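# Clamp the print's long edge between magnetic wooden bars

## Task

Take two of the wooden bars and trap one of the print's long edges between them, so that their magnets meet and the pair covers that edge from one end to the other.

## Robot and tools

Robot: two UR-style arms, each ending in a sixteen-motor hand with three fingers (index, middle, ring) and a thumb. left_arm carries a left hand, right_arm a right hand. Calibrated bases: left_arm at (+0.054, +0.359, 0) m, right_arm at (+0.036, -0.389, 0) m, both turned only slightly about z. A camera stand sits behind the arms. Cameras: cam_high, cam_low, cam_left_wrist, cam_right_wrist, each 672x504.

Scene frame: origin at table-top height, halfway between the nominal bases; +x points out over the table, +y toward left_arm, +z up. Image left/right does not match arm names. Positions in results are metres, velocities m/s and rad/s, all in this frame; printed poses may be off by a few cm.

Hand point axes (right hand): +z runs along straight fingers toward the tips, +y points out of the palm face (the face sits at y = -0.062 m), +x runs across the palm away from the thumb. On the left hand +x points toward the thumb instead. Straight fingertips end about 0.139 m beyond the knuckles at z = -0.017 m. A rigid mast sticks out near the wrist on the palm side and can strike objects.

The 48-number row (one list covering both arms): positions 1-6 are left_arm dx, dy, dz, rx, ry, rz; 7-22 the left hand's sixteen motors; 23 left current_limit; 24 left speed; 25-30 right_arm dx..rz; 31-46 right hand motors; 47 right current_limit; 48 right speed. Every value lies in [-1, 1].

Pose numbers are offsets, not poses: they are measured from that arm's Hand target as it stood when the action (or move) began, along scene-frame axes. 1.0 equals 0.6 m for dx, dy, dz and 180 degrees for the rotation vector rx, ry, rz, which turns about the hand point. In one action every row counts from that same start, not from the row before; sending the same offset in a new call moves the arm again. Six zeros re-request the current Hand target. Commanded orientation is clipped each step to within 32 degrees of the measured one.

Motor order in each hand block: index_mcp, index_abd, index_pip, index_dip, middle_mcp, middle_abd, middle_pip, middle_dip, ring_mcp, ring_abd, ring_pip, ring_dip, thumb_cmc, thumb_axl, thumb_mcp, thumb_ipl. These are absolute hinge goals scaled between the hinge's stops. Moving toward -1 curls fingers toward the palm. Straight values: _mcp +0.75, _abd 0.00, _pip +0.58, _dip +0.70, thumb_cmc +0.71, thumb_axl +0.68, thumb_mcp +0.23, thumb_ipl +0.17. thumb_cmc toward -1 swings the thumb in front of the palm. current_limit maps -1..+1 to 0..550 mA (floor 11 mA); speed sets hinge rate as (speed+1)/2 of 8.5 rad/s. Start values are 0.4 and -0.6. A zero in a hand slot is a real goal; to keep a hand unchanged, copy back its hand_goal, hand_current_limit and hand_speed.

Tools:
- execute_actions(actions, cameras): actions is a list of actions; each action is up to 15 rows of 48 numbers, one row per 1/30 s step, the last row held if fewer. An empty list returns images. cameras: list of names, ["all"] or [].
- move(target, speed, blend, stop_force, zero, blocking, cameras): target is one 48-number row or up to 15 rows, each an offset from the same starting Hand targets. The path is straight and ignores obstacles. speed in m/s, 0.002-3.6, default 0.25 (turning up to twice that in rad/s); blend in m for rounding corners in a list; stop_force in N, 3-120, ends an arm's path when it feels that much push (unreliable while the hand rotates; omit it when backing away from contact); zero true re-zeroes before the move; blocking=false returns early and cannot be combined with stop_force. The result adds a move: line such as done, off_target, moving, held or fault, plus limits (paced = clipped, held = withheld).
- wait(seconds 0-10, cameras); stop(cameras) brakes a running move.
- zoom_image(camera, region [x0,y0,x1,y1], max 504x504) on the newest images.
- zero_wrist_force(arm); read_manual(section); finished_scene(scene).

Result fields: end_effector_position and quat_wxyz, Hand target (the base for the next offsets), joint positions and torques, hand_goal, hand_measured, hand_current_ma, hand_state (moving, goal, blocked, overload), wrist force and torque in the hand's own axes with a peak line. Lines like MOTOR HOT, HAND FAULT, OVER-TEMPERATURE FAULT signal trouble.

Avoid: knocking anything off the table (instant failure), dropping or releasing parts in motion, fast collisions. Arm stiffness means targets just beyond a solid contact can trigger a fault (about 150 N net force or joint load limits; wrist joints 26 N m) that freezes the arm 10 s. Keep the two arms and hands from pressing on each other. A hand motor drawing 495 mA or more for 5 s shuts down. Route paths around an arm's own base, and allow for lag: arms may arrive short of targets.

Each tool is called after "Call:" by a JSON object that holds its "name" and its "arguments".

## Session

Call:
{"name": "execute_actions", "arguments": {"actions": []}}

Scene clock: 0.00 s.
left_arm: end_effector_position=(+0.7370, -0.0940, +0.1816) hand_goal=(+0.754, +0.000, +0.576, +0.696, +0.754, +0.000, +0.576, +0.696, +0.754, +0.000, +0.576, +0.696, +0.714, +0.678, +0.226, +0.168) hand_measured=(+0.754, +0.000, +0.576, +0.696, +0.754, +0.000, +0.576, +0.696, +0.754, +0.000, +0.576, +0.696, +0.714, +0.678, +0.226, +0.168) hand_current_ma=(+0, +0, +0, +0, +0, +0, +0, +0, +0, +0, +0, +0, +0, +0, +0, +0) hand_state=(goal, goal, goal, goal, goal, goal, goal, goal, goal, goal, goal, goal, goal, goal, goal, goal) hand_current_limit=0.40 hand_speed=-0.60 end_effector_quat_wxyz=(+0.330, +0.611, -0.609, +0.383) | right_arm: end_effector_position=(+0.3504, -0.2142, +0.2008) hand_goal=(+0.754, +0.000, +0.576, +0.696, +0.754, +0.000, +0.576, +0.696, +0.754, +0.000, +0.576, +0.696, +0.714, +0.678, +0.226, +0.168) hand_measured=(+0.754, +0.000, +0.576, +0.696, +0.754, +0.000, +0.576, +0.696, +0.754, +0.000, +0.576, +0.696, +0.714, +0.678, +0.226, +0.168) hand_current_ma=(+0, +0, +0, +0, +0, +0, +0, +0, +0, +0, +0, +0, +0, +0, +0, +0) hand_state=(goal, goal, goal, goal, goal, goal, goal, goal, goal, goal, goal, goal, goal, goal, goal, goal) hand_current_limit=0.40 hand_speed=-0.60 end_effector_quat_wxyz=(-0.092, -0.091, +0.986, -0.109)
Joint positions: left_arm=[2.959 -2.484 -1.128 -0.742 0.549 -3.484] | right_arm=[0.018 -1.869 2.151 -1.68 -1.8 -1.707]
Joint velocities: within noise
Joint torques (N m): no reading
Wrist force (N): no reading
Wrist torque (N m): no reading
Wrist force, peak (N): no reading
Hand target: left_arm +0.7370, -0.0940, +0.1816; +0.330, +0.611, -0.609, +0.383 | right_arm +0.3504, -0.2142, +0.2008; -0.092, -0.091, +0.986, -0.109

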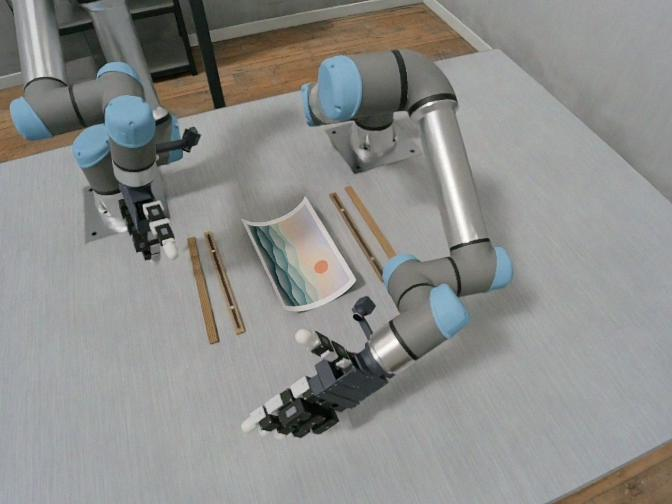

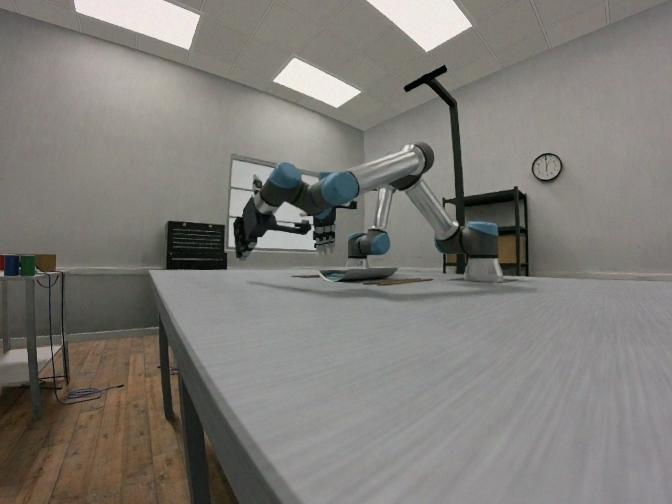

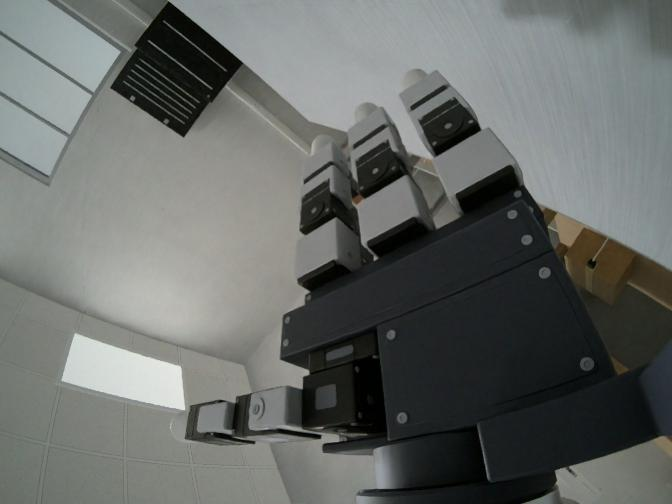

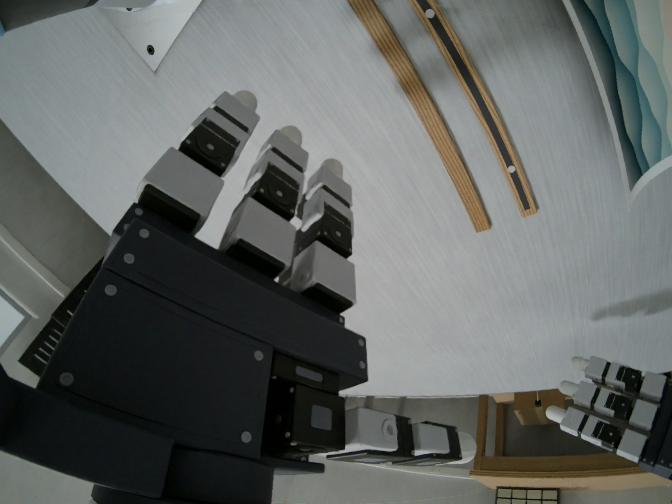

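Call:
{"name": "zoom_image", "arguments": {"camera": "cam_high", "region": [160, 170, 420, 365]}}

Call:
{"name": "zoom_image", "arguments": {"camera": "cam_low", "region": [220, 220, 500, 330]}}

Call:
{"name": "zoom_image", "arguments": {"camera": "cam_right_wrist", "region": [336, 0, 672, 252]}}

Scaled by 1.938 from the camera's 672x504 image, which has a finer 960x720 frame.

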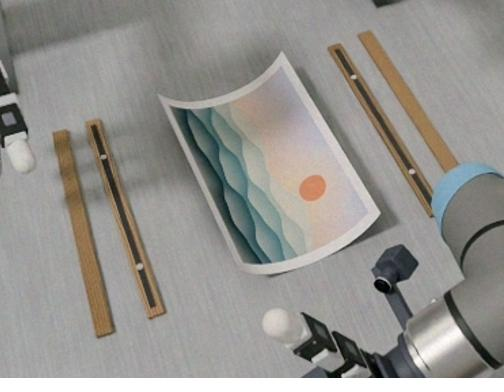

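Scaled by 1.800 from the camera's 672x504 image, which has a finer 960x720 frame.

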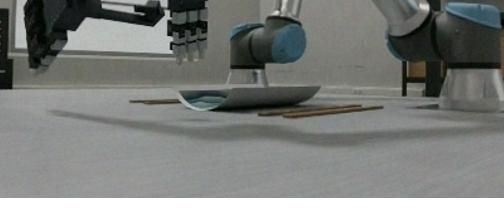

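Scaled by 1.500 from the camera's 672x504 image, which has a finer 960x720 frame.

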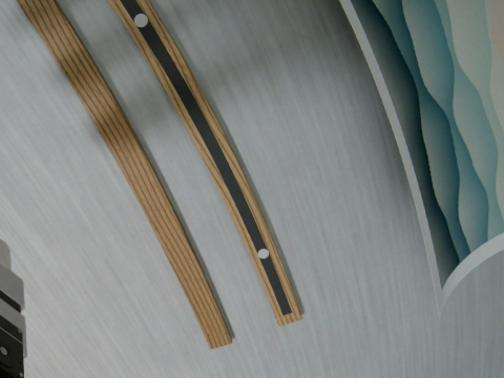

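Call:
{"name": "zoom_image", "arguments": {"camera": "cam_high", "region": [300, 40, 460, 180]}}

Call:
{"name": "zoom_image", "arguments": {"camera": "cam_high", "region": [60, 80, 260, 360]}}

Call:
{"name": "zoom_image", "arguments": {"camera": "cam_high", "region": [230, 180, 430, 330]}}

Scaled by 3.150 from the camera's 672x504 image, which has a finer 960x720 frame.

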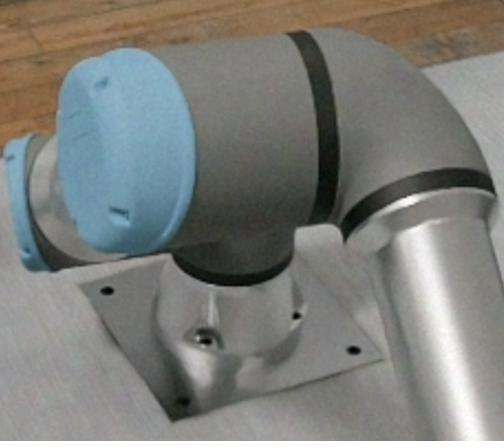

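Scaled by 1.800 from the camera's 672x504 image, which has a finer 960x720 frame.

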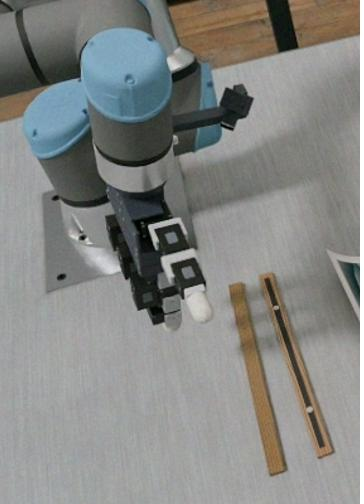

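Scaled by 2.520 from the camera's 672x504 image, which has a finer 960x720 frame.

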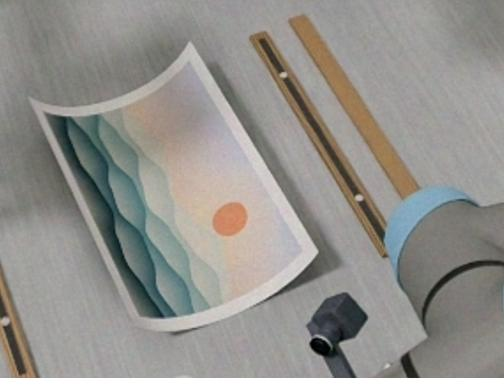

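Call:
{"name": "zoom_image", "arguments": {"camera": "cam_high", "region": [220, 290, 420, 450]}}

Call:
{"name": "zoom_image", "arguments": {"camera": "cam_high", "region": [100, 100, 220, 280]}}

Scaled by 2.520 from the camera's 672x504 image, which has a finer 960x720 frame.

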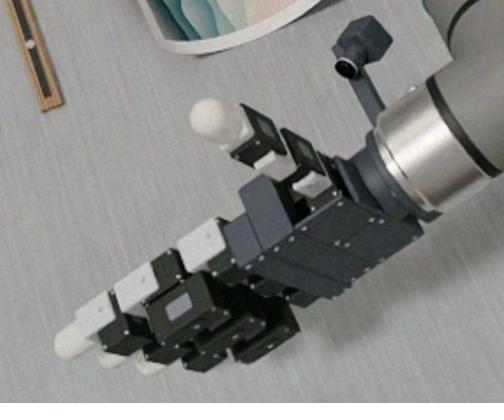

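Scaled by 2.800 from the camera's 672x504 image, which has a finer 960x720 frame.

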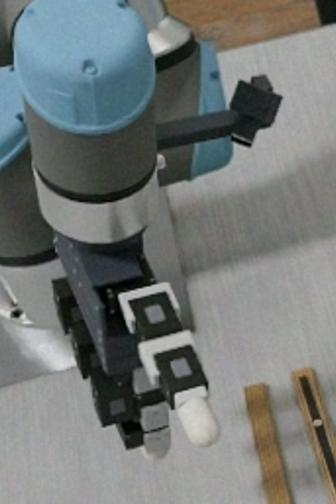

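Call:
{"name": "move", "arguments": {"target": [[-0.114, 0.33, 0.2, 0, 0, 0, 0.754, 0, 0.576, 0.696, 0.754, 0, 0.576, 0.696, 0.754, 0, 0.576, 0.696, 0.714, 0.678, 0.226, 0.168, 0.4, -0.6, 0, -0.0833, 0.0833, 0, 0, -0.5, 0.754, 0, 0.576, 0.696, 0.754, 0, 0.576, 0.696, 0.754, 0, 0.576, 0.696, 0.714, 0.678, 0.226, 0.168, 0.4, -0.6], [-0.228, 0.657, 0.333, 0, 0, 0, 0.754, 0, 0.576, 0.696, 0.754, 0, 0.576, 0.696, 0.754, 0, 0.576, 0.696, 0.714, 0.678, 0.226, 0.168, 0.4, -0.6, 0.0552, -0.1867, -0.0667, 0.1217, -0.2296, 0.9468, 0.754, 0, 0.576, 0.696, 0.754, 0, 0.576, 0.696, 0.754, 0, 0.576, 0.696, 0.714, 0.678, 0.226, 0.168, 0.4, -0.6]], "speed": 0.4, "blend": 0.03, "cameras": ["all"]}}

Scene clock: 58.50 s.
left_arm: end_effector_position=(+0.6002, +0.3002, +0.3814) hand_goal=(+0.754, +0.000, +0.576, +0.696, +0.754, +0.000, +0.576, +0.696, +0.754, +0.000, +0.576, +0.696, +0.714, +0.678, +0.226, +0.168) hand_measured=(+0.754, +0.000, +0.576, +0.696, +0.754, +0.000, +0.576, +0.696, +0.754, +0.000, +0.576, +0.696, +0.714, +0.678, +0.226, +0.168) hand_current_ma=(-1, -1, +1, +0, -1, -1, +1, +0, -1, -1, +1, +0, +0, -1, +0, -1) hand_state=(goal, goal, goal, goal, goal, goal, goal, goal, goal, goal, goal, goal, goal, goal, goal, goal) hand_current_limit=0.40 hand_speed=-0.60 end_effector_quat_wxyz=(+0.330, +0.611, -0.609, +0.383) | right_arm: end_effector_position=(+0.3835, -0.3262, +0.1608) hand_goal=(+0.754, +0.000, +0.576, +0.696, +0.754, +0.000, +0.576, +0.696, +0.754, +0.000, +0.576, +0.696, +0.714, +0.678, +0.226, +0.168) hand_measured=(+0.748, +0.000, +0.576, +0.696, +0.750, +0.000, +0.576, +0.696, +0.748, +0.000, +0.576, +0.696, +0.710, +0.678, +0.224, +0.168) hand_current_ma=(-14, +0, +1, +0, -13, +0, +1, +0, -14, +0, +1, +0, -8, -2, -7, -1) hand_state=(goal, goal, goal, goal, goal, goal, goal, goal, goal, goal, goal, goal, goal, goal, goal, goal) hand_current_limit=0.40 hand_speed=-0.60 end_effector_quat_wxyz=(-0.344, +0.938, +0.025, -0.009)
Joint positions: left_arm=[3.554 -1.926 -1.282 -2.092 0.629 -2.38] | right_arm=[-0.425 -1.823 2.208 -1.59 -0.955 0.985]
Joint torques (N m): left_arm=[9.8 29.37 30.57 -0.27 0.29 1.92] | right_arm=[-11.68 1.58 -9.06 -3.68 3.28 2.31]
Wrist force (N): left_arm=[0.2 0.0 -0.4] | right_arm=[-0.4 0.1 -0.1]
Wrist torque (N m): left_arm=[0.07 -0.02 0.01] | right_arm=[-0.02 0.06 -0.12]
Wrist force, peak (N): left_arm=[-0.2 -0.1 -0.9] | right_arm=[-0.5 0.3 0.2]
Hand target: left_arm +0.6002, +0.3002, +0.3814; +0.330, +0.611, -0.609, +0.383 | right_arm +0.3835, -0.3262, +0.1608; -0.344, +0.938, +0.025, -0.009
Off the commanded pose: left_arm 0.000 m, 0 deg | right_arm 0.000 m, 0 deg.
move: done

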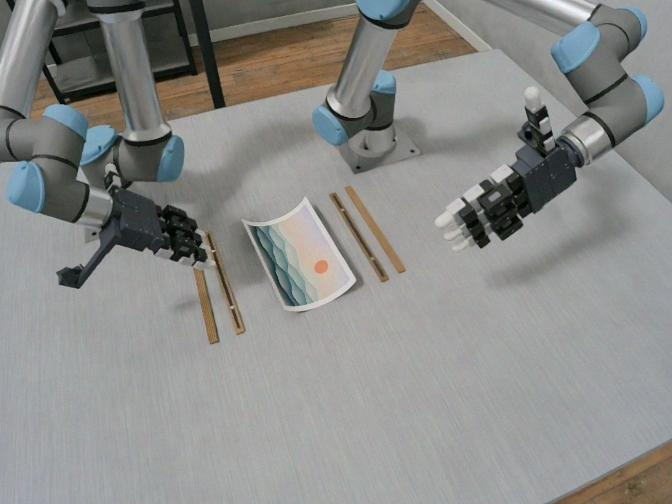

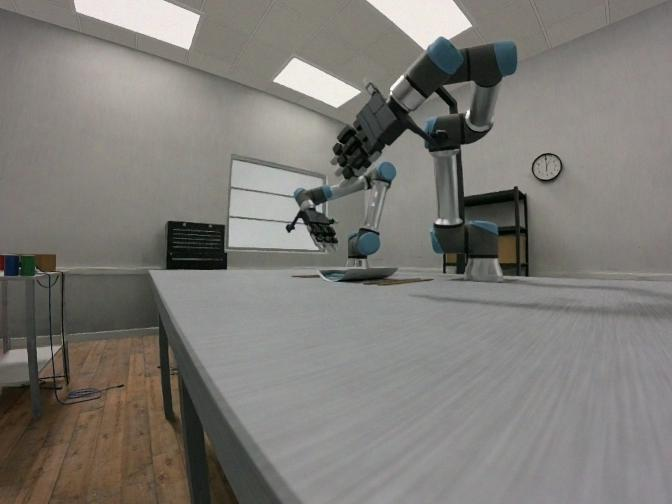

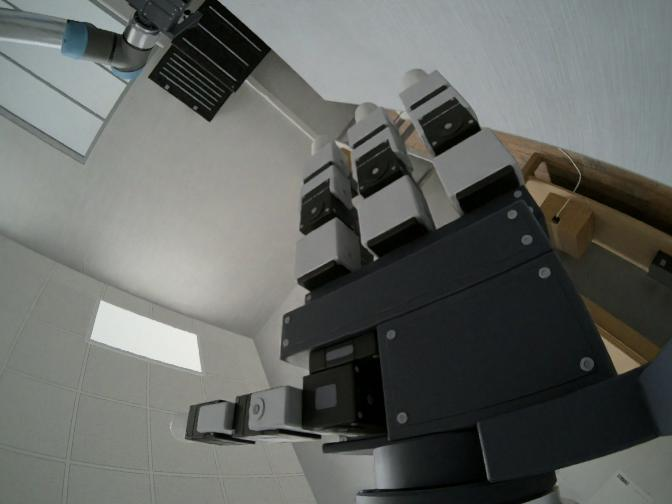

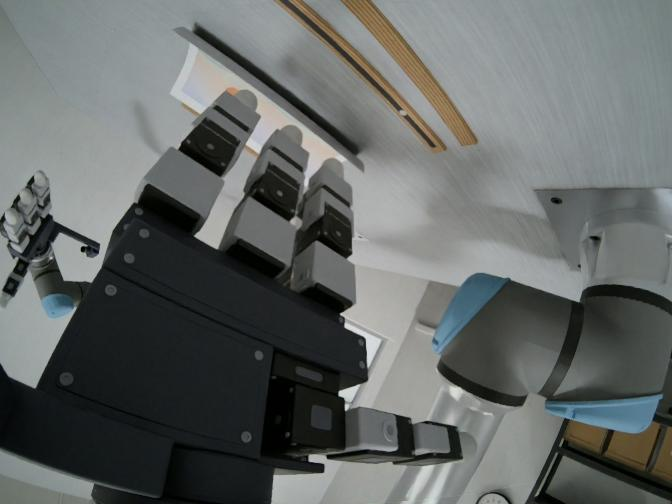

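Call:
{"name": "zoom_image", "arguments": {"camera": "cam_high", "region": [140, 180, 360, 350]}}

Call:
{"name": "zoom_image", "arguments": {"camera": "cam_right_wrist", "region": [120, 0, 560, 330]}}

Scaled by 2.291 from the camera's 672x504 image, which has a finer 960x720 frame.

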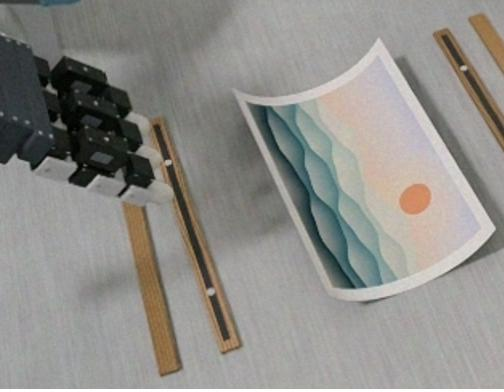

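Scaled by 1.145 from the camera's 672x504 image, which has a finer 960x720 frame.

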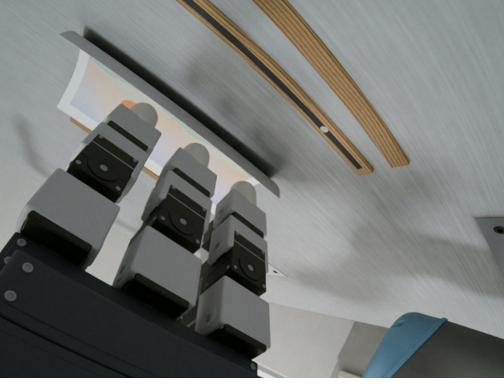

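Call:
{"name": "move", "arguments": {"target": [0, 0, 0, 0, 0, 0, 0.754, 0, 0.576, 0.696, 0.754, 0, 0.576, 0.696, 0.754, 0, 0.576, 0.696, 0.714, 0.678, 0.226, 0.168, 0.4, -0.6, 0, 0, -0.1313, 0, 0, 0, 0.754, 0, 0.576, 0.696, 0.754, 0, 0.576, 0.696, 0.754, 0, 0.576, 0.696, 0.714, 0.678, 0.226, 0.168, 0.4, -0.6], "speed": 0.2, "cameras": ["cam_high", "cam_low", "cam_right_wrist"]}}

Call:
{"name": "zoom_image", "arguments": {"camera": "cam_high", "region": [160, 200, 320, 350]}}

Call:
{"name": "zoom_image", "arguments": {"camera": "cam_right_wrist", "region": [150, 0, 550, 300]}}

Scene clock: 61.57 s.
left_arm: end_effector_position=(+0.6002, +0.3002, +0.3814) hand_goal=(+0.754, +0.000, +0.576, +0.696, +0.754, +0.000, +0.576, +0.696, +0.754, +0.000, +0.576, +0.696, +0.714, +0.678, +0.226, +0.168) hand_measured=(+0.754, +0.000, +0.576, +0.696, +0.754, +0.000, +0.576, +0.696, +0.754, +0.000, +0.576, +0.696, +0.714, +0.678, +0.226, +0.168) hand_current_ma=(-1, -1, +1, +0, -1, -1, +1, +0, -1, -1, +1, +0, +0, -1, +0, -1) hand_state=(goal, goal, goal, goal, goal, goal, goal, goal, goal, goal, goal, goal, goal, goal, goal, goal) hand_current_limit=0.40 hand_speed=-0.60 end_effector_quat_wxyz=(+0.330, +0.611, -0.609, +0.383) | right_arm: end_effector_position=(+0.3835, -0.3262, +0.0821) hand_goal=(+0.754, +0.000, +0.576, +0.696, +0.754, +0.000, +0.576, +0.696, +0.754, +0.000, +0.576, +0.696, +0.714, +0.678, +0.226, +0.168) hand_measured=(+0.748, +0.000, +0.576, +0.696, +0.748, +0.000, +0.576, +0.696, +0.748, +0.000, +0.576, +0.696, +0.710, +0.678, +0.224, +0.168) hand_current_ma=(-16, +0, +1, +0, -14, +0, +1, +0, -15, +0, +1, +0, -10, -2, -7, -1) hand_state=(goal, goal, goal, goal, goal, goal, goal, goal, goal, goal, goal, goal, goal, goal, goal, goal) hand_current_limit=0.40 hand_speed=-0.60 end_effector_quat_wxyz=(-0.344, +0.938, +0.025, -0.009)
Joint positions: left_arm=[3.554 -1.926 -1.282 -2.093 0.629 -2.38] | right_arm=[-0.425 -1.702 2.348 -1.851 -0.955 0.985]
Joint torques (N m): left_arm=[10.19 28.69 30.61 -0.23 0.52 2] | right_arm=[10.67 -1.11 -6.04 -3.99 2.89 2.19]
Wrist force (N): left_arm=[0.3 0.2 -0.4] | right_arm=[-0.2 0.2 0.1]
Wrist torque (N m): left_arm=[0.09 -0.02 0.02] | right_arm=[-0.04 0.05 -0.08]
Wrist force, peak (N): left_arm=[0.6 0.1 -0.3] | right_arm=[-0.4 0.7 0.9]
Hand target: left_arm +0.6002, +0.3002, +0.3814; +0.330, +0.611, -0.609, +0.383 | right_arm +0.3835, -0.3262, +0.0820; -0.344, +0.938, +0.025, -0.009
Off the commanded pose: left_arm 0.000 m, 0 deg | right_arm 0.000 m, 0 deg.
move: done
Images, in order (width x height): cam_high 672x504, cam_low 672x504, cam_right_wrist 672x504.

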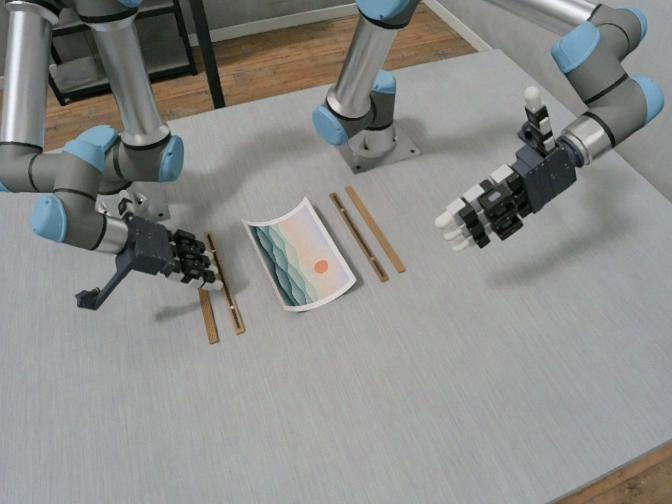

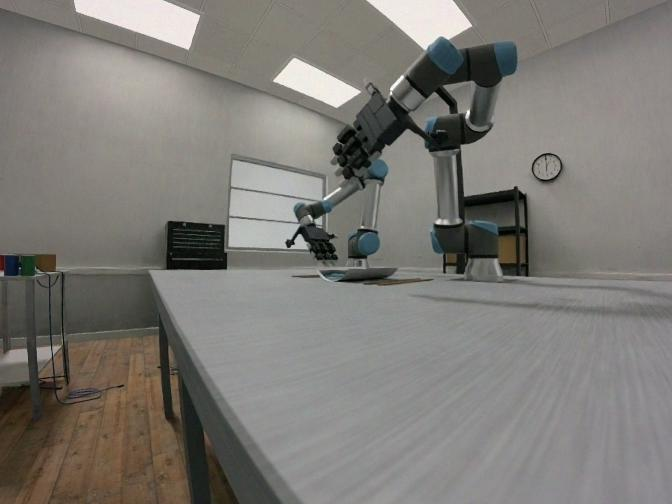

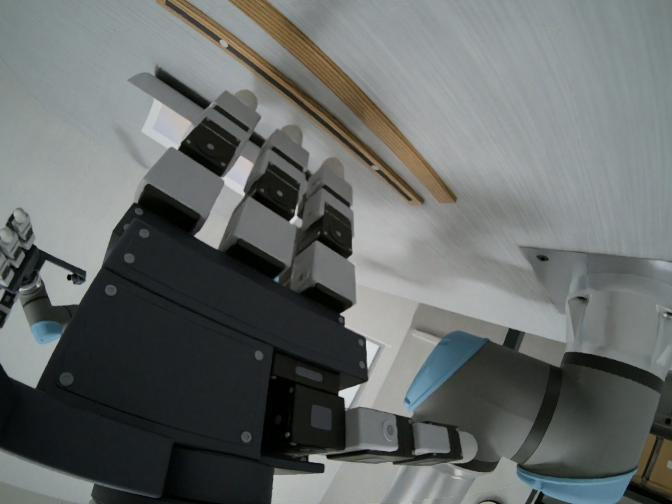

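Scaled by 3.150 from the camera's 672x504 image, which has a finer 960x720 frame.

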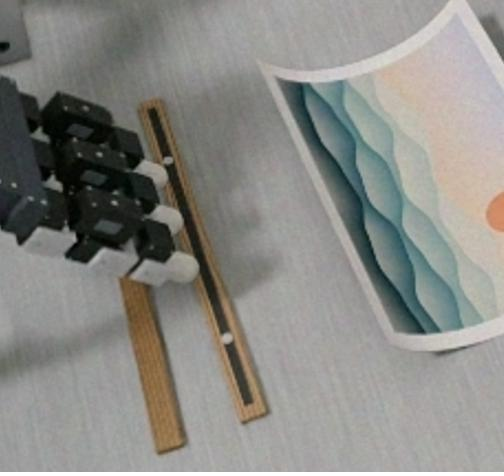

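Scaled by 1.260 from the camera's 672x504 image, which has a finer 960x720 frame.

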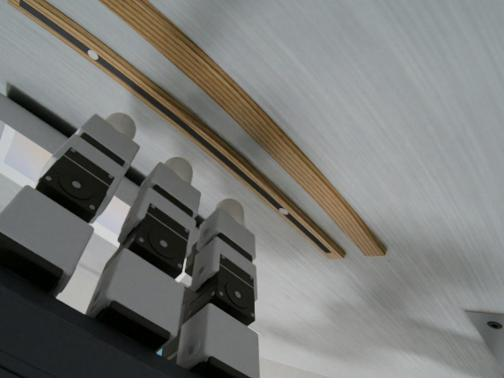

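Call:
{"name": "move", "arguments": {"target": [0, 0, 0, 0, 0, 0, 0.754, 0, 0.576, 0.696, 0.754, 0, 0.576, 0.696, 0.754, 0, 0.576, 0.696, 0.714, 0.678, 0.226, 0.168, 0.4, -0.6, 0, -0.0083, -0.0383, 0, 0, 0, 0.754, 0, 0.576, 0.696, 0.754, 0, 0.576, 0.696, 0.754, 0, 0.576, 0.696, 0.714, 0.678, 0.226, 0.168, 0.4, -0.6], "speed": 0.1, "stop_force": 5, "cameras": ["cam_high", "cam_right_wrist"]}}

Call:
{"name": "zoom_image", "arguments": {"camera": "cam_high", "region": [180, 230, 260, 310]}}

Call:
{"name": "zoom_image", "arguments": {"camera": "cam_right_wrist", "region": [150, 0, 550, 300]}}

Scene clock: 64.77 s.
left_arm: end_effector_position=(+0.6002, +0.3002, +0.3814) hand_goal=(+0.754, +0.000, +0.576, +0.696, +0.754, +0.000, +0.576, +0.696, +0.754, +0.000, +0.576, +0.696, +0.714, +0.678, +0.226, +0.168) hand_measured=(+0.754, +0.000, +0.576, +0.696, +0.754, +0.000, +0.576, +0.696, +0.754, +0.000, +0.576, +0.696, +0.714, +0.678, +0.226, +0.168) hand_current_ma=(-1, -1, +1, +0, -1, -1, +1, +0, -1, -1, +1, +0, +0, -1, +0, -1) hand_state=(goal, goal, goal, goal, goal, goal, goal, goal, goal, goal, goal, goal, goal, goal, goal, goal) hand_current_limit=0.40 hand_speed=-0.60 end_effector_quat_wxyz=(+0.330, +0.611, -0.609, +0.383) | right_arm: end_effector_position=(+0.3835, -0.3312, +0.0591) hand_goal=(+0.754, +0.000, +0.576, +0.696, +0.754, +0.000, +0.576, +0.696, +0.754, +0.000, +0.576, +0.696, +0.714, +0.678, +0.226, +0.168) hand_measured=(+0.748, +0.000, +0.576, +0.696, +0.748, +0.000, +0.576, +0.696, +0.748, +0.000, +0.576, +0.696, +0.710, +0.678, +0.224, +0.168) hand_current_ma=(-16, +0, +1, +0, -14, +0, +1, +0, -15, +0, +1, +0, -10, -2, -7, -1) hand_state=(goal, goal, goal, goal, goal, goal, goal, goal, goal, goal, goal, goal, goal, goal, goal, goal) hand_current_limit=0.40 hand_speed=-0.60 end_effector_quat_wxyz=(-0.344, +0.938, +0.025, -0.009)
Joint positions: left_arm=[3.554 -1.926 -1.282 -2.093 0.629 -2.38] | right_arm=[-0.438 -1.653 2.38 -1.923 -0.96 0.971]
Joint torques (N m): left_arm=[9.08 29.64 31.4 -0.41 0.04 1.72] | right_arm=[-11.02 -0.18 -6.47 -3.68 -1.65 -1.94]
Wrist force (N): left_arm=[0.3 -0.1 -0.2] | right_arm=[-0.2 0.1 0.0]
Wrist torque (N m): left_arm=[0.04 -0.02 0.02] | right_arm=[-0.04 0.04 0.04]
Wrist force, peak (N): left_arm=[0.5 -0.1 -0.6] | right_arm=[-0.1 0.5 0.3]
Hand target: left_arm +0.6002, +0.3002, +0.3814; +0.330, +0.611, -0.609, +0.383 | right_arm +0.3835, -0.3312, +0.0591; -0.344, +0.938, +0.025, -0.009
Off the commanded pose: left_arm 0.000 m, 0 deg | right_arm 0.000 m, 0 deg.
move: done
Images, in order (width x height): cam_high 672x504, cam_right_wrist 672x504.

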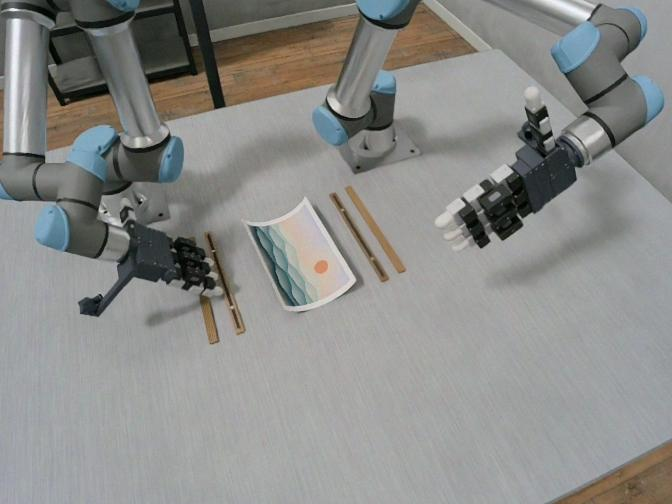

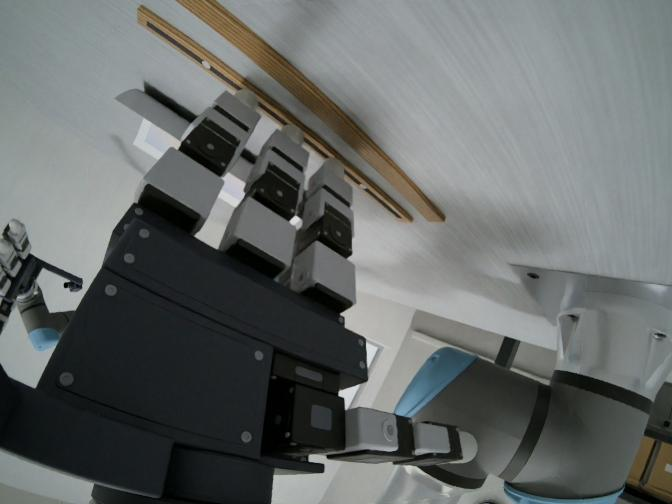

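Scaled by 6.300 from the camera's 672x504 image, which has a finer 960x720 frame.

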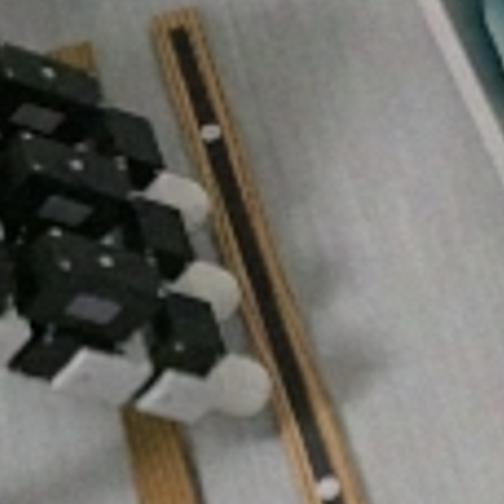

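Scaled by 1.260 from the camera's 672x504 image, which has a finer 960x720 frame.

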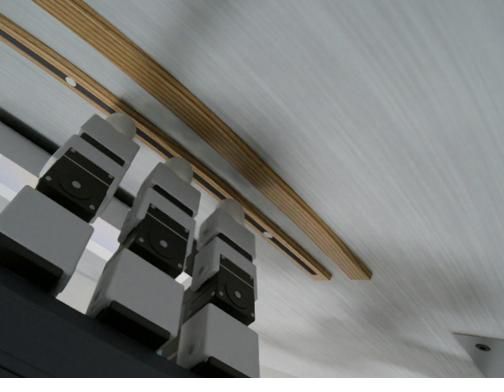

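Call:
{"name": "move", "arguments": {"target": [0, 0, 0, 0, 0, 0, 0.754, 0, 0.576, 0.696, 0.754, 0, 0.576, 0.696, 0.754, 0, 0.576, 0.696, 0.714, 0.678, 0.226, 0.168, 0.4, -0.6, 0, -0.0133, 0, 0, 0, 0, 0.754, 0, 0.576, 0.696, 0.754, 0, 0.576, 0.696, 0.754, 0, 0.576, 0.696, 0.714, 0.678, 0.226, 0.168, 0.4, -0.6], "speed": 0.1}}

Call:
{"name": "move", "arguments": {"target": [0, 0, 0, 0, 0, 0, 0.754, 0, 0.576, 0.696, 0.754, 0, 0.576, 0.696, 0.754, 0, 0.576, 0.696, 0.714, 0.678, 0.226, 0.168, 0.4, -0.6, 0, 0, -0.0217, 0, 0, 0, 0.754, 0, 0.576, 0.696, 0.754, 0, 0.576, 0.696, 0.754, 0, 0.576, 0.696, 0.714, 0.678, 0.226, 0.168, 0.4, -0.6], "speed": 0.02, "stop_force": 3, "cameras": ["cam_high", "cam_right_wrist"]}}

Call:
{"name": "zoom_image", "arguments": {"camera": "cam_high", "region": [180, 230, 260, 310]}}

Call:
{"name": "zoom_image", "arguments": {"camera": "cam_right_wrist", "region": [200, 50, 450, 250]}}

Scene clock: 67.90 s.
left_arm: end_effector_position=(+0.6002, +0.3002, +0.3814) hand_goal=(+0.754, +0.000, +0.576, +0.696, +0.754, +0.000, +0.576, +0.696, +0.754, +0.000, +0.576, +0.696, +0.714, +0.678, +0.226, +0.168) hand_measured=(+0.754, +0.000, +0.576, +0.696, +0.754, +0.000, +0.576, +0.696, +0.754, +0.000, +0.576, +0.696, +0.714, +0.678, +0.226, +0.168) hand_current_ma=(-1, -1, +1, +0, -1, -1, +1, +0, -1, -1, +1, +0, +0, -1, +0, -1) hand_state=(goal, goal, goal, goal, goal, goal, goal, goal, goal, goal, goal, goal, goal, goal, goal, goal) hand_current_limit=0.40 hand_speed=-0.60 end_effector_quat_wxyz=(+0.330, +0.611, -0.609, +0.383) | right_arm: end_effector_position=(+0.3835, -0.3390, +0.0591) hand_goal=(+0.754, +0.000, +0.576, +0.696, +0.754, +0.000, +0.576, +0.696, +0.754, +0.000, +0.576, +0.696, +0.714, +0.678, +0.226, +0.168) hand_measured=(+0.748, +0.000, +0.576, +0.696, +0.748, +0.000, +0.576, +0.696, +0.748, +0.000, +0.576, +0.696, +0.710, +0.678, +0.224, +0.168) hand_current_ma=(-16, +0, +1, +0, -14, +0, +1, +0, -15, +0, +1, +0, -10, -2, -7, -1) hand_state=(goal, goal, goal, goal, goal, goal, goal, goal, goal, goal, goal, goal, goal, goal, goal, goal) hand_current_limit=0.40 hand_speed=-0.60 end_effector_quat_wxyz=(-0.344, +0.938, +0.025, -0.009)
Joint positions: left_arm=[3.554 -1.926 -1.282 -2.093 0.629 -2.38] | right_arm=[-0.459 -1.653 2.376 -1.906 -0.968 0.948]
Joint torques (N m): left_arm=[9.42 30.43 31.07 -0.4 0.27 2.04] | right_arm=[-10.89 -1.39 -30.3 0.45 -1.66 -2.15]
Wrist force (N): left_arm=[0.0 0.0 -0.4] | right_arm=[0.0 0.3 0.1]
Wrist torque (N m): left_arm=[0.08 0.02 -0.01] | right_arm=[-0.03 0.02 0.06]
Wrist force, peak (N): left_arm=[0.3 0.0 -0.7] | right_arm=[-0.4 0.4 -0.1]
Hand target: left_arm +0.6002, +0.3002, +0.3814; +0.330, +0.611, -0.609, +0.383 | right_arm +0.3835, -0.3391, +0.0591; -0.344, +0.938, +0.025, -0.009
Off the commanded pose: left_arm 0.000 m, 0 deg | right_arm 0.000 m, 0 deg.
move: done

Scene clock: 69.67 s.
left_arm: end_effector_position=(+0.6002, +0.3002, +0.3814) hand_goal=(+0.754, +0.000, +0.576, +0.696, +0.754, +0.000, +0.576, +0.696, +0.754, +0.000, +0.576, +0.696, +0.714, +0.678, +0.226, +0.168) hand_measured=(+0.754, +0.000, +0.576, +0.696, +0.754, +0.000, +0.576, +0.696, +0.754, +0.000, +0.576, +0.696, +0.714, +0.678, +0.226, +0.168) hand_current_ma=(-1, -1, +1, +0, -1, -1, +1, +0, -1, -1, +1, +0, +0, -1, +0, -1) hand_state=(goal, goal, goal, goal, goal, goal, goal, goal, goal, goal, goal, goal, goal, goal, goal, goal) hand_current_limit=0.40 hand_speed=-0.60 end_effector_quat_wxyz=(+0.330, +0.611, -0.609, +0.383) | right_arm: end_effector_position=(+0.3835, -0.3391, +0.0472) hand_goal=(+0.754, +0.000, +0.576, +0.696, +0.754, +0.000, +0.576, +0.696, +0.754, +0.000, +0.576, +0.696, +0.714, +0.678, +0.226, +0.168) hand_measured=(+0.748, +0.000, +0.576, +0.696, +0.750, +0.000, +0.576, +0.696, +0.750, -0.002, +0.576, +0.696, +0.710, +0.678, +0.224, +0.168) hand_current_ma=(-13, -1, +1, +0, -11, -1, +2, +0, -9, -2, +2, +0, -10, -2, -7, -1) hand_state=(goal, goal, goal, goal, goal, goal, goal, goal, goal, goal, goal, goal, goal, goal, goal, goal) hand_current_limit=0.40 hand_speed=-0.60 end_effector_quat_wxyz=(-0.344, +0.938, +0.025, -0.009)
Joint positions: left_arm=[3.554 -1.926 -1.282 -2.093 0.629 -2.38] | right_arm=[-0.459 -1.626 2.392 -1.949 -0.968 0.947]
Joint torques (N m): left_arm=[9.55 29.32 30.91 -0.62 0.53 2.03] | right_arm=[-9.38 -26.5 -30.55 0.49 -1.67 -1.33]
Wrist force (N): left_arm=[0.3 -0.1 -0.2] | right_arm=[-0.1 0.2 0.1]
Wrist torque (N m): left_arm=[0.03 -0.01 0.02] | right_arm=[-0.03 0.02 0.05]
Wrist force, peak (N): left_arm=[0.1 0.1 -0.6] | right_arm=[-0.4 -1.4 -5.5]
Hand target: left_arm +0.6002, +0.3002, +0.3814; +0.330, +0.611, -0.609, +0.383 | right_arm +0.3835, -0.3391, +0.0472; -0.344, +0.938, +0.025, -0.009 (not the last commanded pose)
Off the commanded pose: left_arm 0.000 m, 0 deg | right_arm 0.001 m, 0 deg.
move: contact (right_arm)
Images, in order (width x height): cam_high 672x504, cam_right_wrist 672x504.

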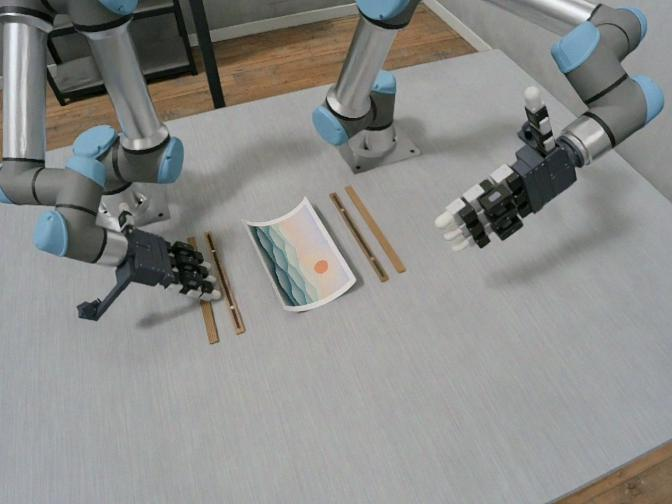

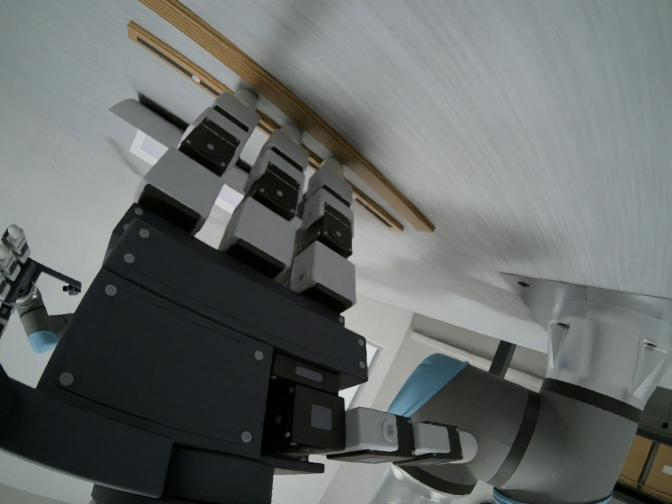

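Scaled by 6.300 from the camera's 672x504 image, which has a finer 960x720 frame.

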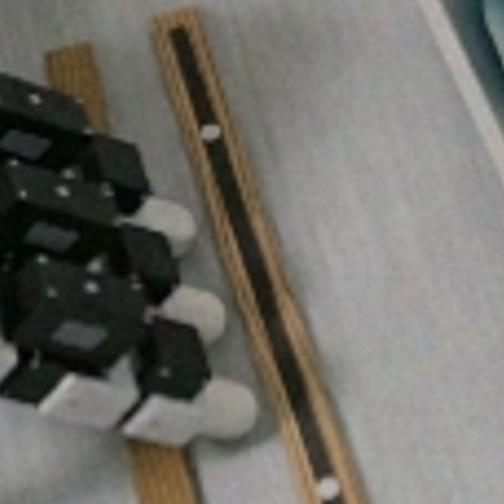

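Scaled by 2.016 from the camera's 672x504 image, which has a finer 960x720 frame.

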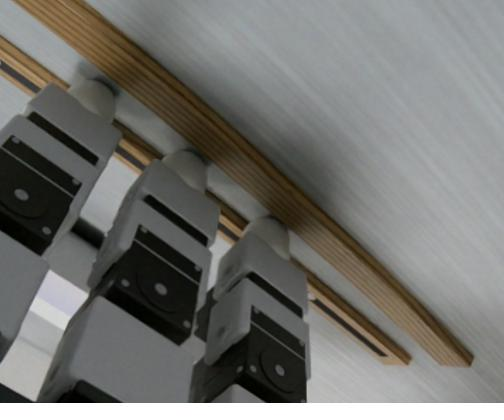

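Call:
{"name": "move", "arguments": {"target": [[0, 0, 0, 0, 0, 0, 0.754, 0, 0.576, 0.696, 0.754, 0, 0.576, 0.696, 0.754, 0, 0.576, 0.696, 0.714, 0.678, 0.226, 0.168, 0.4, -0.6, 0, 0, 0.0022, 0, 0, 0, 0.754, 0, 0.576, 0.696, 0.754, 0, 0.576, 0.696, 0.754, 0, 0.576, 0.696, 0.714, 0.678, 0.226, 0.168, 0.4, -0.6], [0, 0, 0, 0, 0, 0, 0.754, 0, 0.576, 0.696, 0.754, 0, 0.576, 0.696, 0.754, 0, 0.576, 0.696, 0.714, 0.678, 0.226, 0.168, 0.4, -0.6, 0.0117, 0.1083, 0.0022, 0, 0, 0, 0.754, 0, 0.576, 0.696, 0.754, 0, 0.576, 0.696, 0.754, 0, 0.576, 0.696, 0.714, 0.678, 0.226, 0.168, 0.4, -0.6]], "speed": 0.06, "cameras": ["cam_high", "cam_low", "cam_right_wrist"]}}

Call:
{"name": "zoom_image", "arguments": {"camera": "cam_high", "region": [180, 190, 380, 340]}}

Call:
{"name": "zoom_image", "arguments": {"camera": "cam_right_wrist", "region": [100, 20, 500, 320]}}

Call:
{"name": "zoom_image", "arguments": {"camera": "cam_low", "region": [280, 220, 450, 300]}}

Scene clock: 76.50 s.
left_arm: end_effector_position=(+0.6002, +0.3002, +0.3814) hand_goal=(+0.754, +0.000, +0.576, +0.696, +0.754, +0.000, +0.576, +0.696, +0.754, +0.000, +0.576, +0.696, +0.714, +0.678, +0.226, +0.168) hand_measured=(+0.754, +0.000, +0.576, +0.696, +0.754, +0.000, +0.576, +0.696, +0.754, +0.000, +0.576, +0.696, +0.714, +0.678, +0.226, +0.168) hand_current_ma=(-1, -1, +1, +0, -1, -1, +1, +0, -1, -1, +1, +0, +0, -1, +0, -1) hand_state=(goal, goal, goal, goal, goal, goal, goal, goal, goal, goal, goal, goal, goal, goal, goal, goal) hand_current_limit=0.40 hand_speed=-0.60 end_effector_quat_wxyz=(+0.330, +0.611, -0.609, +0.383) | right_arm: end_effector_position=(+0.3905, -0.2742, +0.0485) hand_goal=(+0.754, +0.000, +0.576, +0.696, +0.754, +0.000, +0.576, +0.696, +0.754, +0.000, +0.576, +0.696, +0.714, +0.678, +0.226, +0.168) hand_measured=(+0.748, +0.000, +0.576, +0.696, +0.748, +0.000, +0.576, +0.696, +0.748, -0.002, +0.576, +0.696, +0.710, +0.678, +0.224, +0.168) hand_current_ma=(-15, -1, +1, +0, -14, -1, +1, +0, -15, -2, +1, +0, -10, -2, -7, -1) hand_state=(goal, goal, goal, goal, goal, goal, goal, goal, goal, goal, goal, goal, goal, goal, goal, goal) hand_current_limit=0.40 hand_speed=-0.60 end_effector_quat_wxyz=(-0.345, +0.938, +0.025, -0.009)
Joint positions: left_arm=[3.554 -1.926 -1.282 -2.093 0.629 -2.38] | right_arm=[-0.281 -1.592 2.397 -2.112 -0.91 1.157]
Joint torques (N m): left_arm=[9.3 30.41 31.87 -0.3 0.47 1.96] | right_arm=[11.49 -3.78 -29.08 -3.69 3.59 2.46]
Wrist force (N): left_arm=[0.2 0.0 -0.1] | right_arm=[-0.2 -0.1 0.0]
Wrist torque (N m): left_arm=[0.05 0.00 0.01] | right_arm=[-0.05 0.03 -0.07]
Wrist force, peak (N): left_arm=[0.4 -0.2 -0.6] | right_arm=[-0.6 0.2 -0.3]
Hand target: left_arm +0.6002, +0.3002, +0.3814; +0.330, +0.611, -0.609, +0.383 | right_arm +0.3905, -0.2742, +0.0485; -0.344, +0.938, +0.025, -0.009
Off the commanded pose: left_arm 0.000 m, 0 deg | right_arm 0.000 m, 0 deg.
move: done
Images, in order (width x height): cam_high 672x504, cam_low 672x504, cam_right_wrist 672x504.

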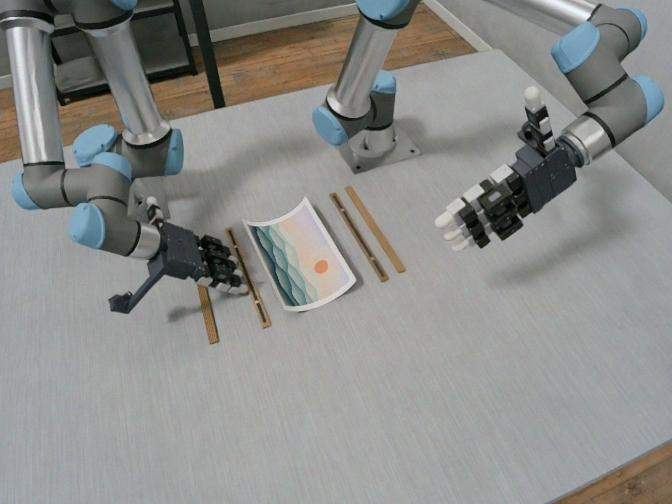

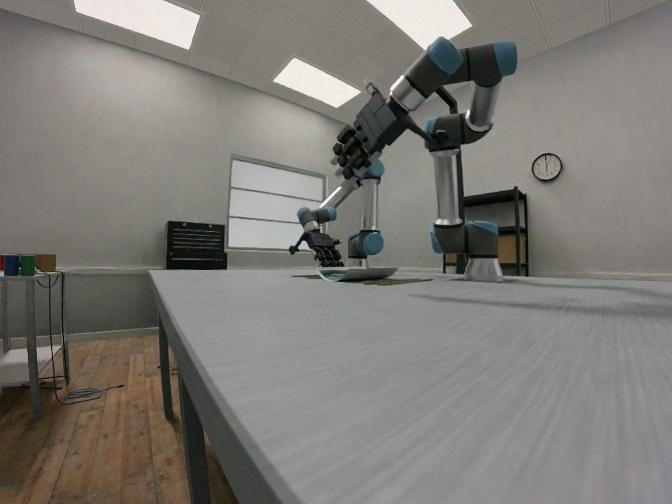

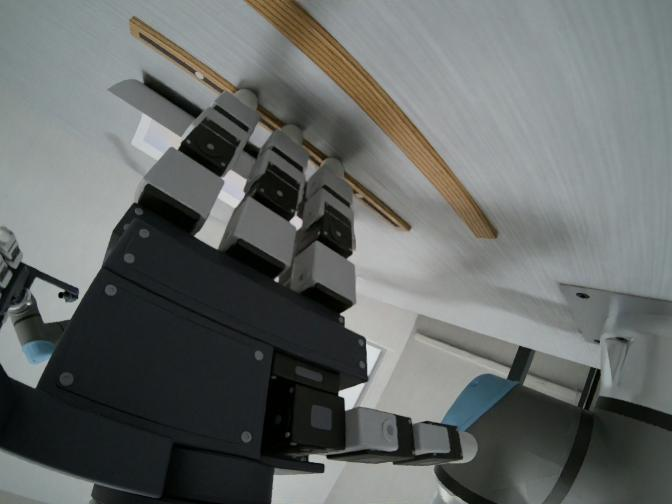

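Scaled by 2.520 from the camera's 672x504 image, which has a finer 960x720 frame.

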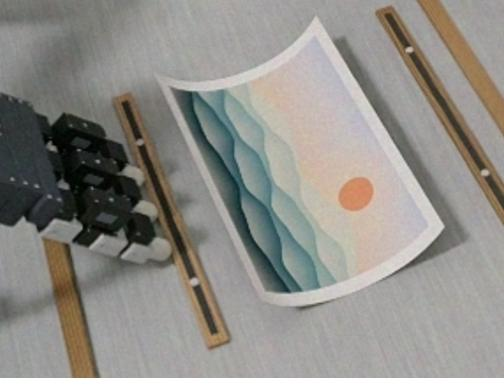

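Scaled by 1.260 from the camera's 672x504 image, which has a finer 960x720 frame.

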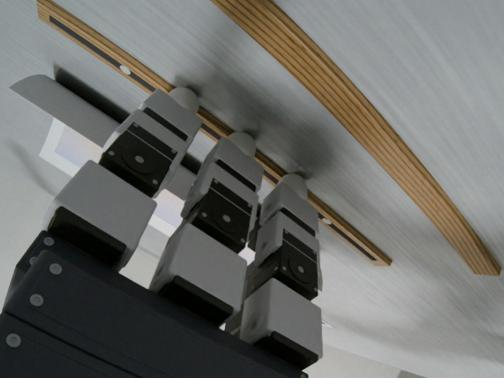

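Scaled by 2.965 from the camera's 672x504 image, which has a finer 960x720 frame.

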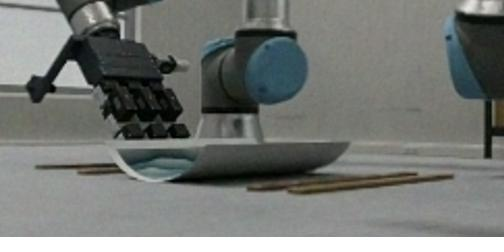

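Call:
{"name": "zoom_image", "arguments": {"camera": "cam_low", "region": [310, 260, 410, 290]}}

Call:
{"name": "zoom_image", "arguments": {"camera": "cam_high", "region": [210, 210, 310, 340]}}

Call:
{"name": "zoom_image", "arguments": {"camera": "cam_right_wrist", "region": [100, 0, 420, 240]}}

Scaled by 5.040 from the camera's 672x504 image, which has a finer 960x720 frame.

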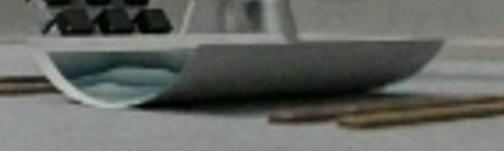

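Scaled by 3.877 from the camera's 672x504 image, which has a finer 960x720 frame.

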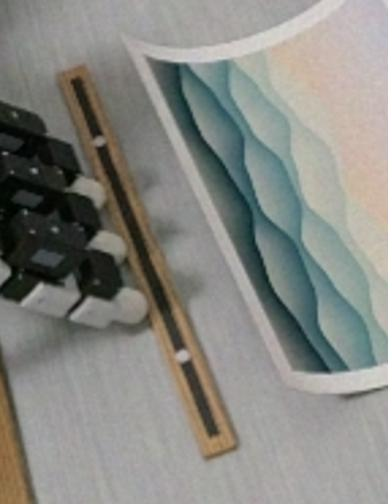

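Scaled by 1.575 from the camera's 672x504 image, which has a finer 960x720 frame.

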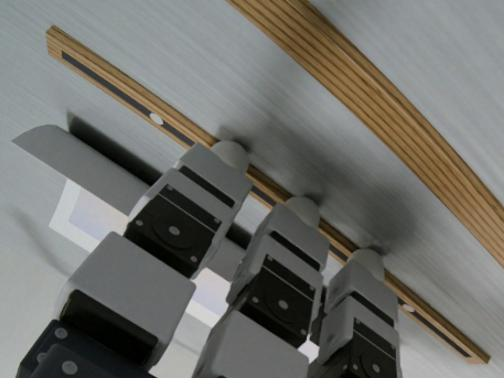

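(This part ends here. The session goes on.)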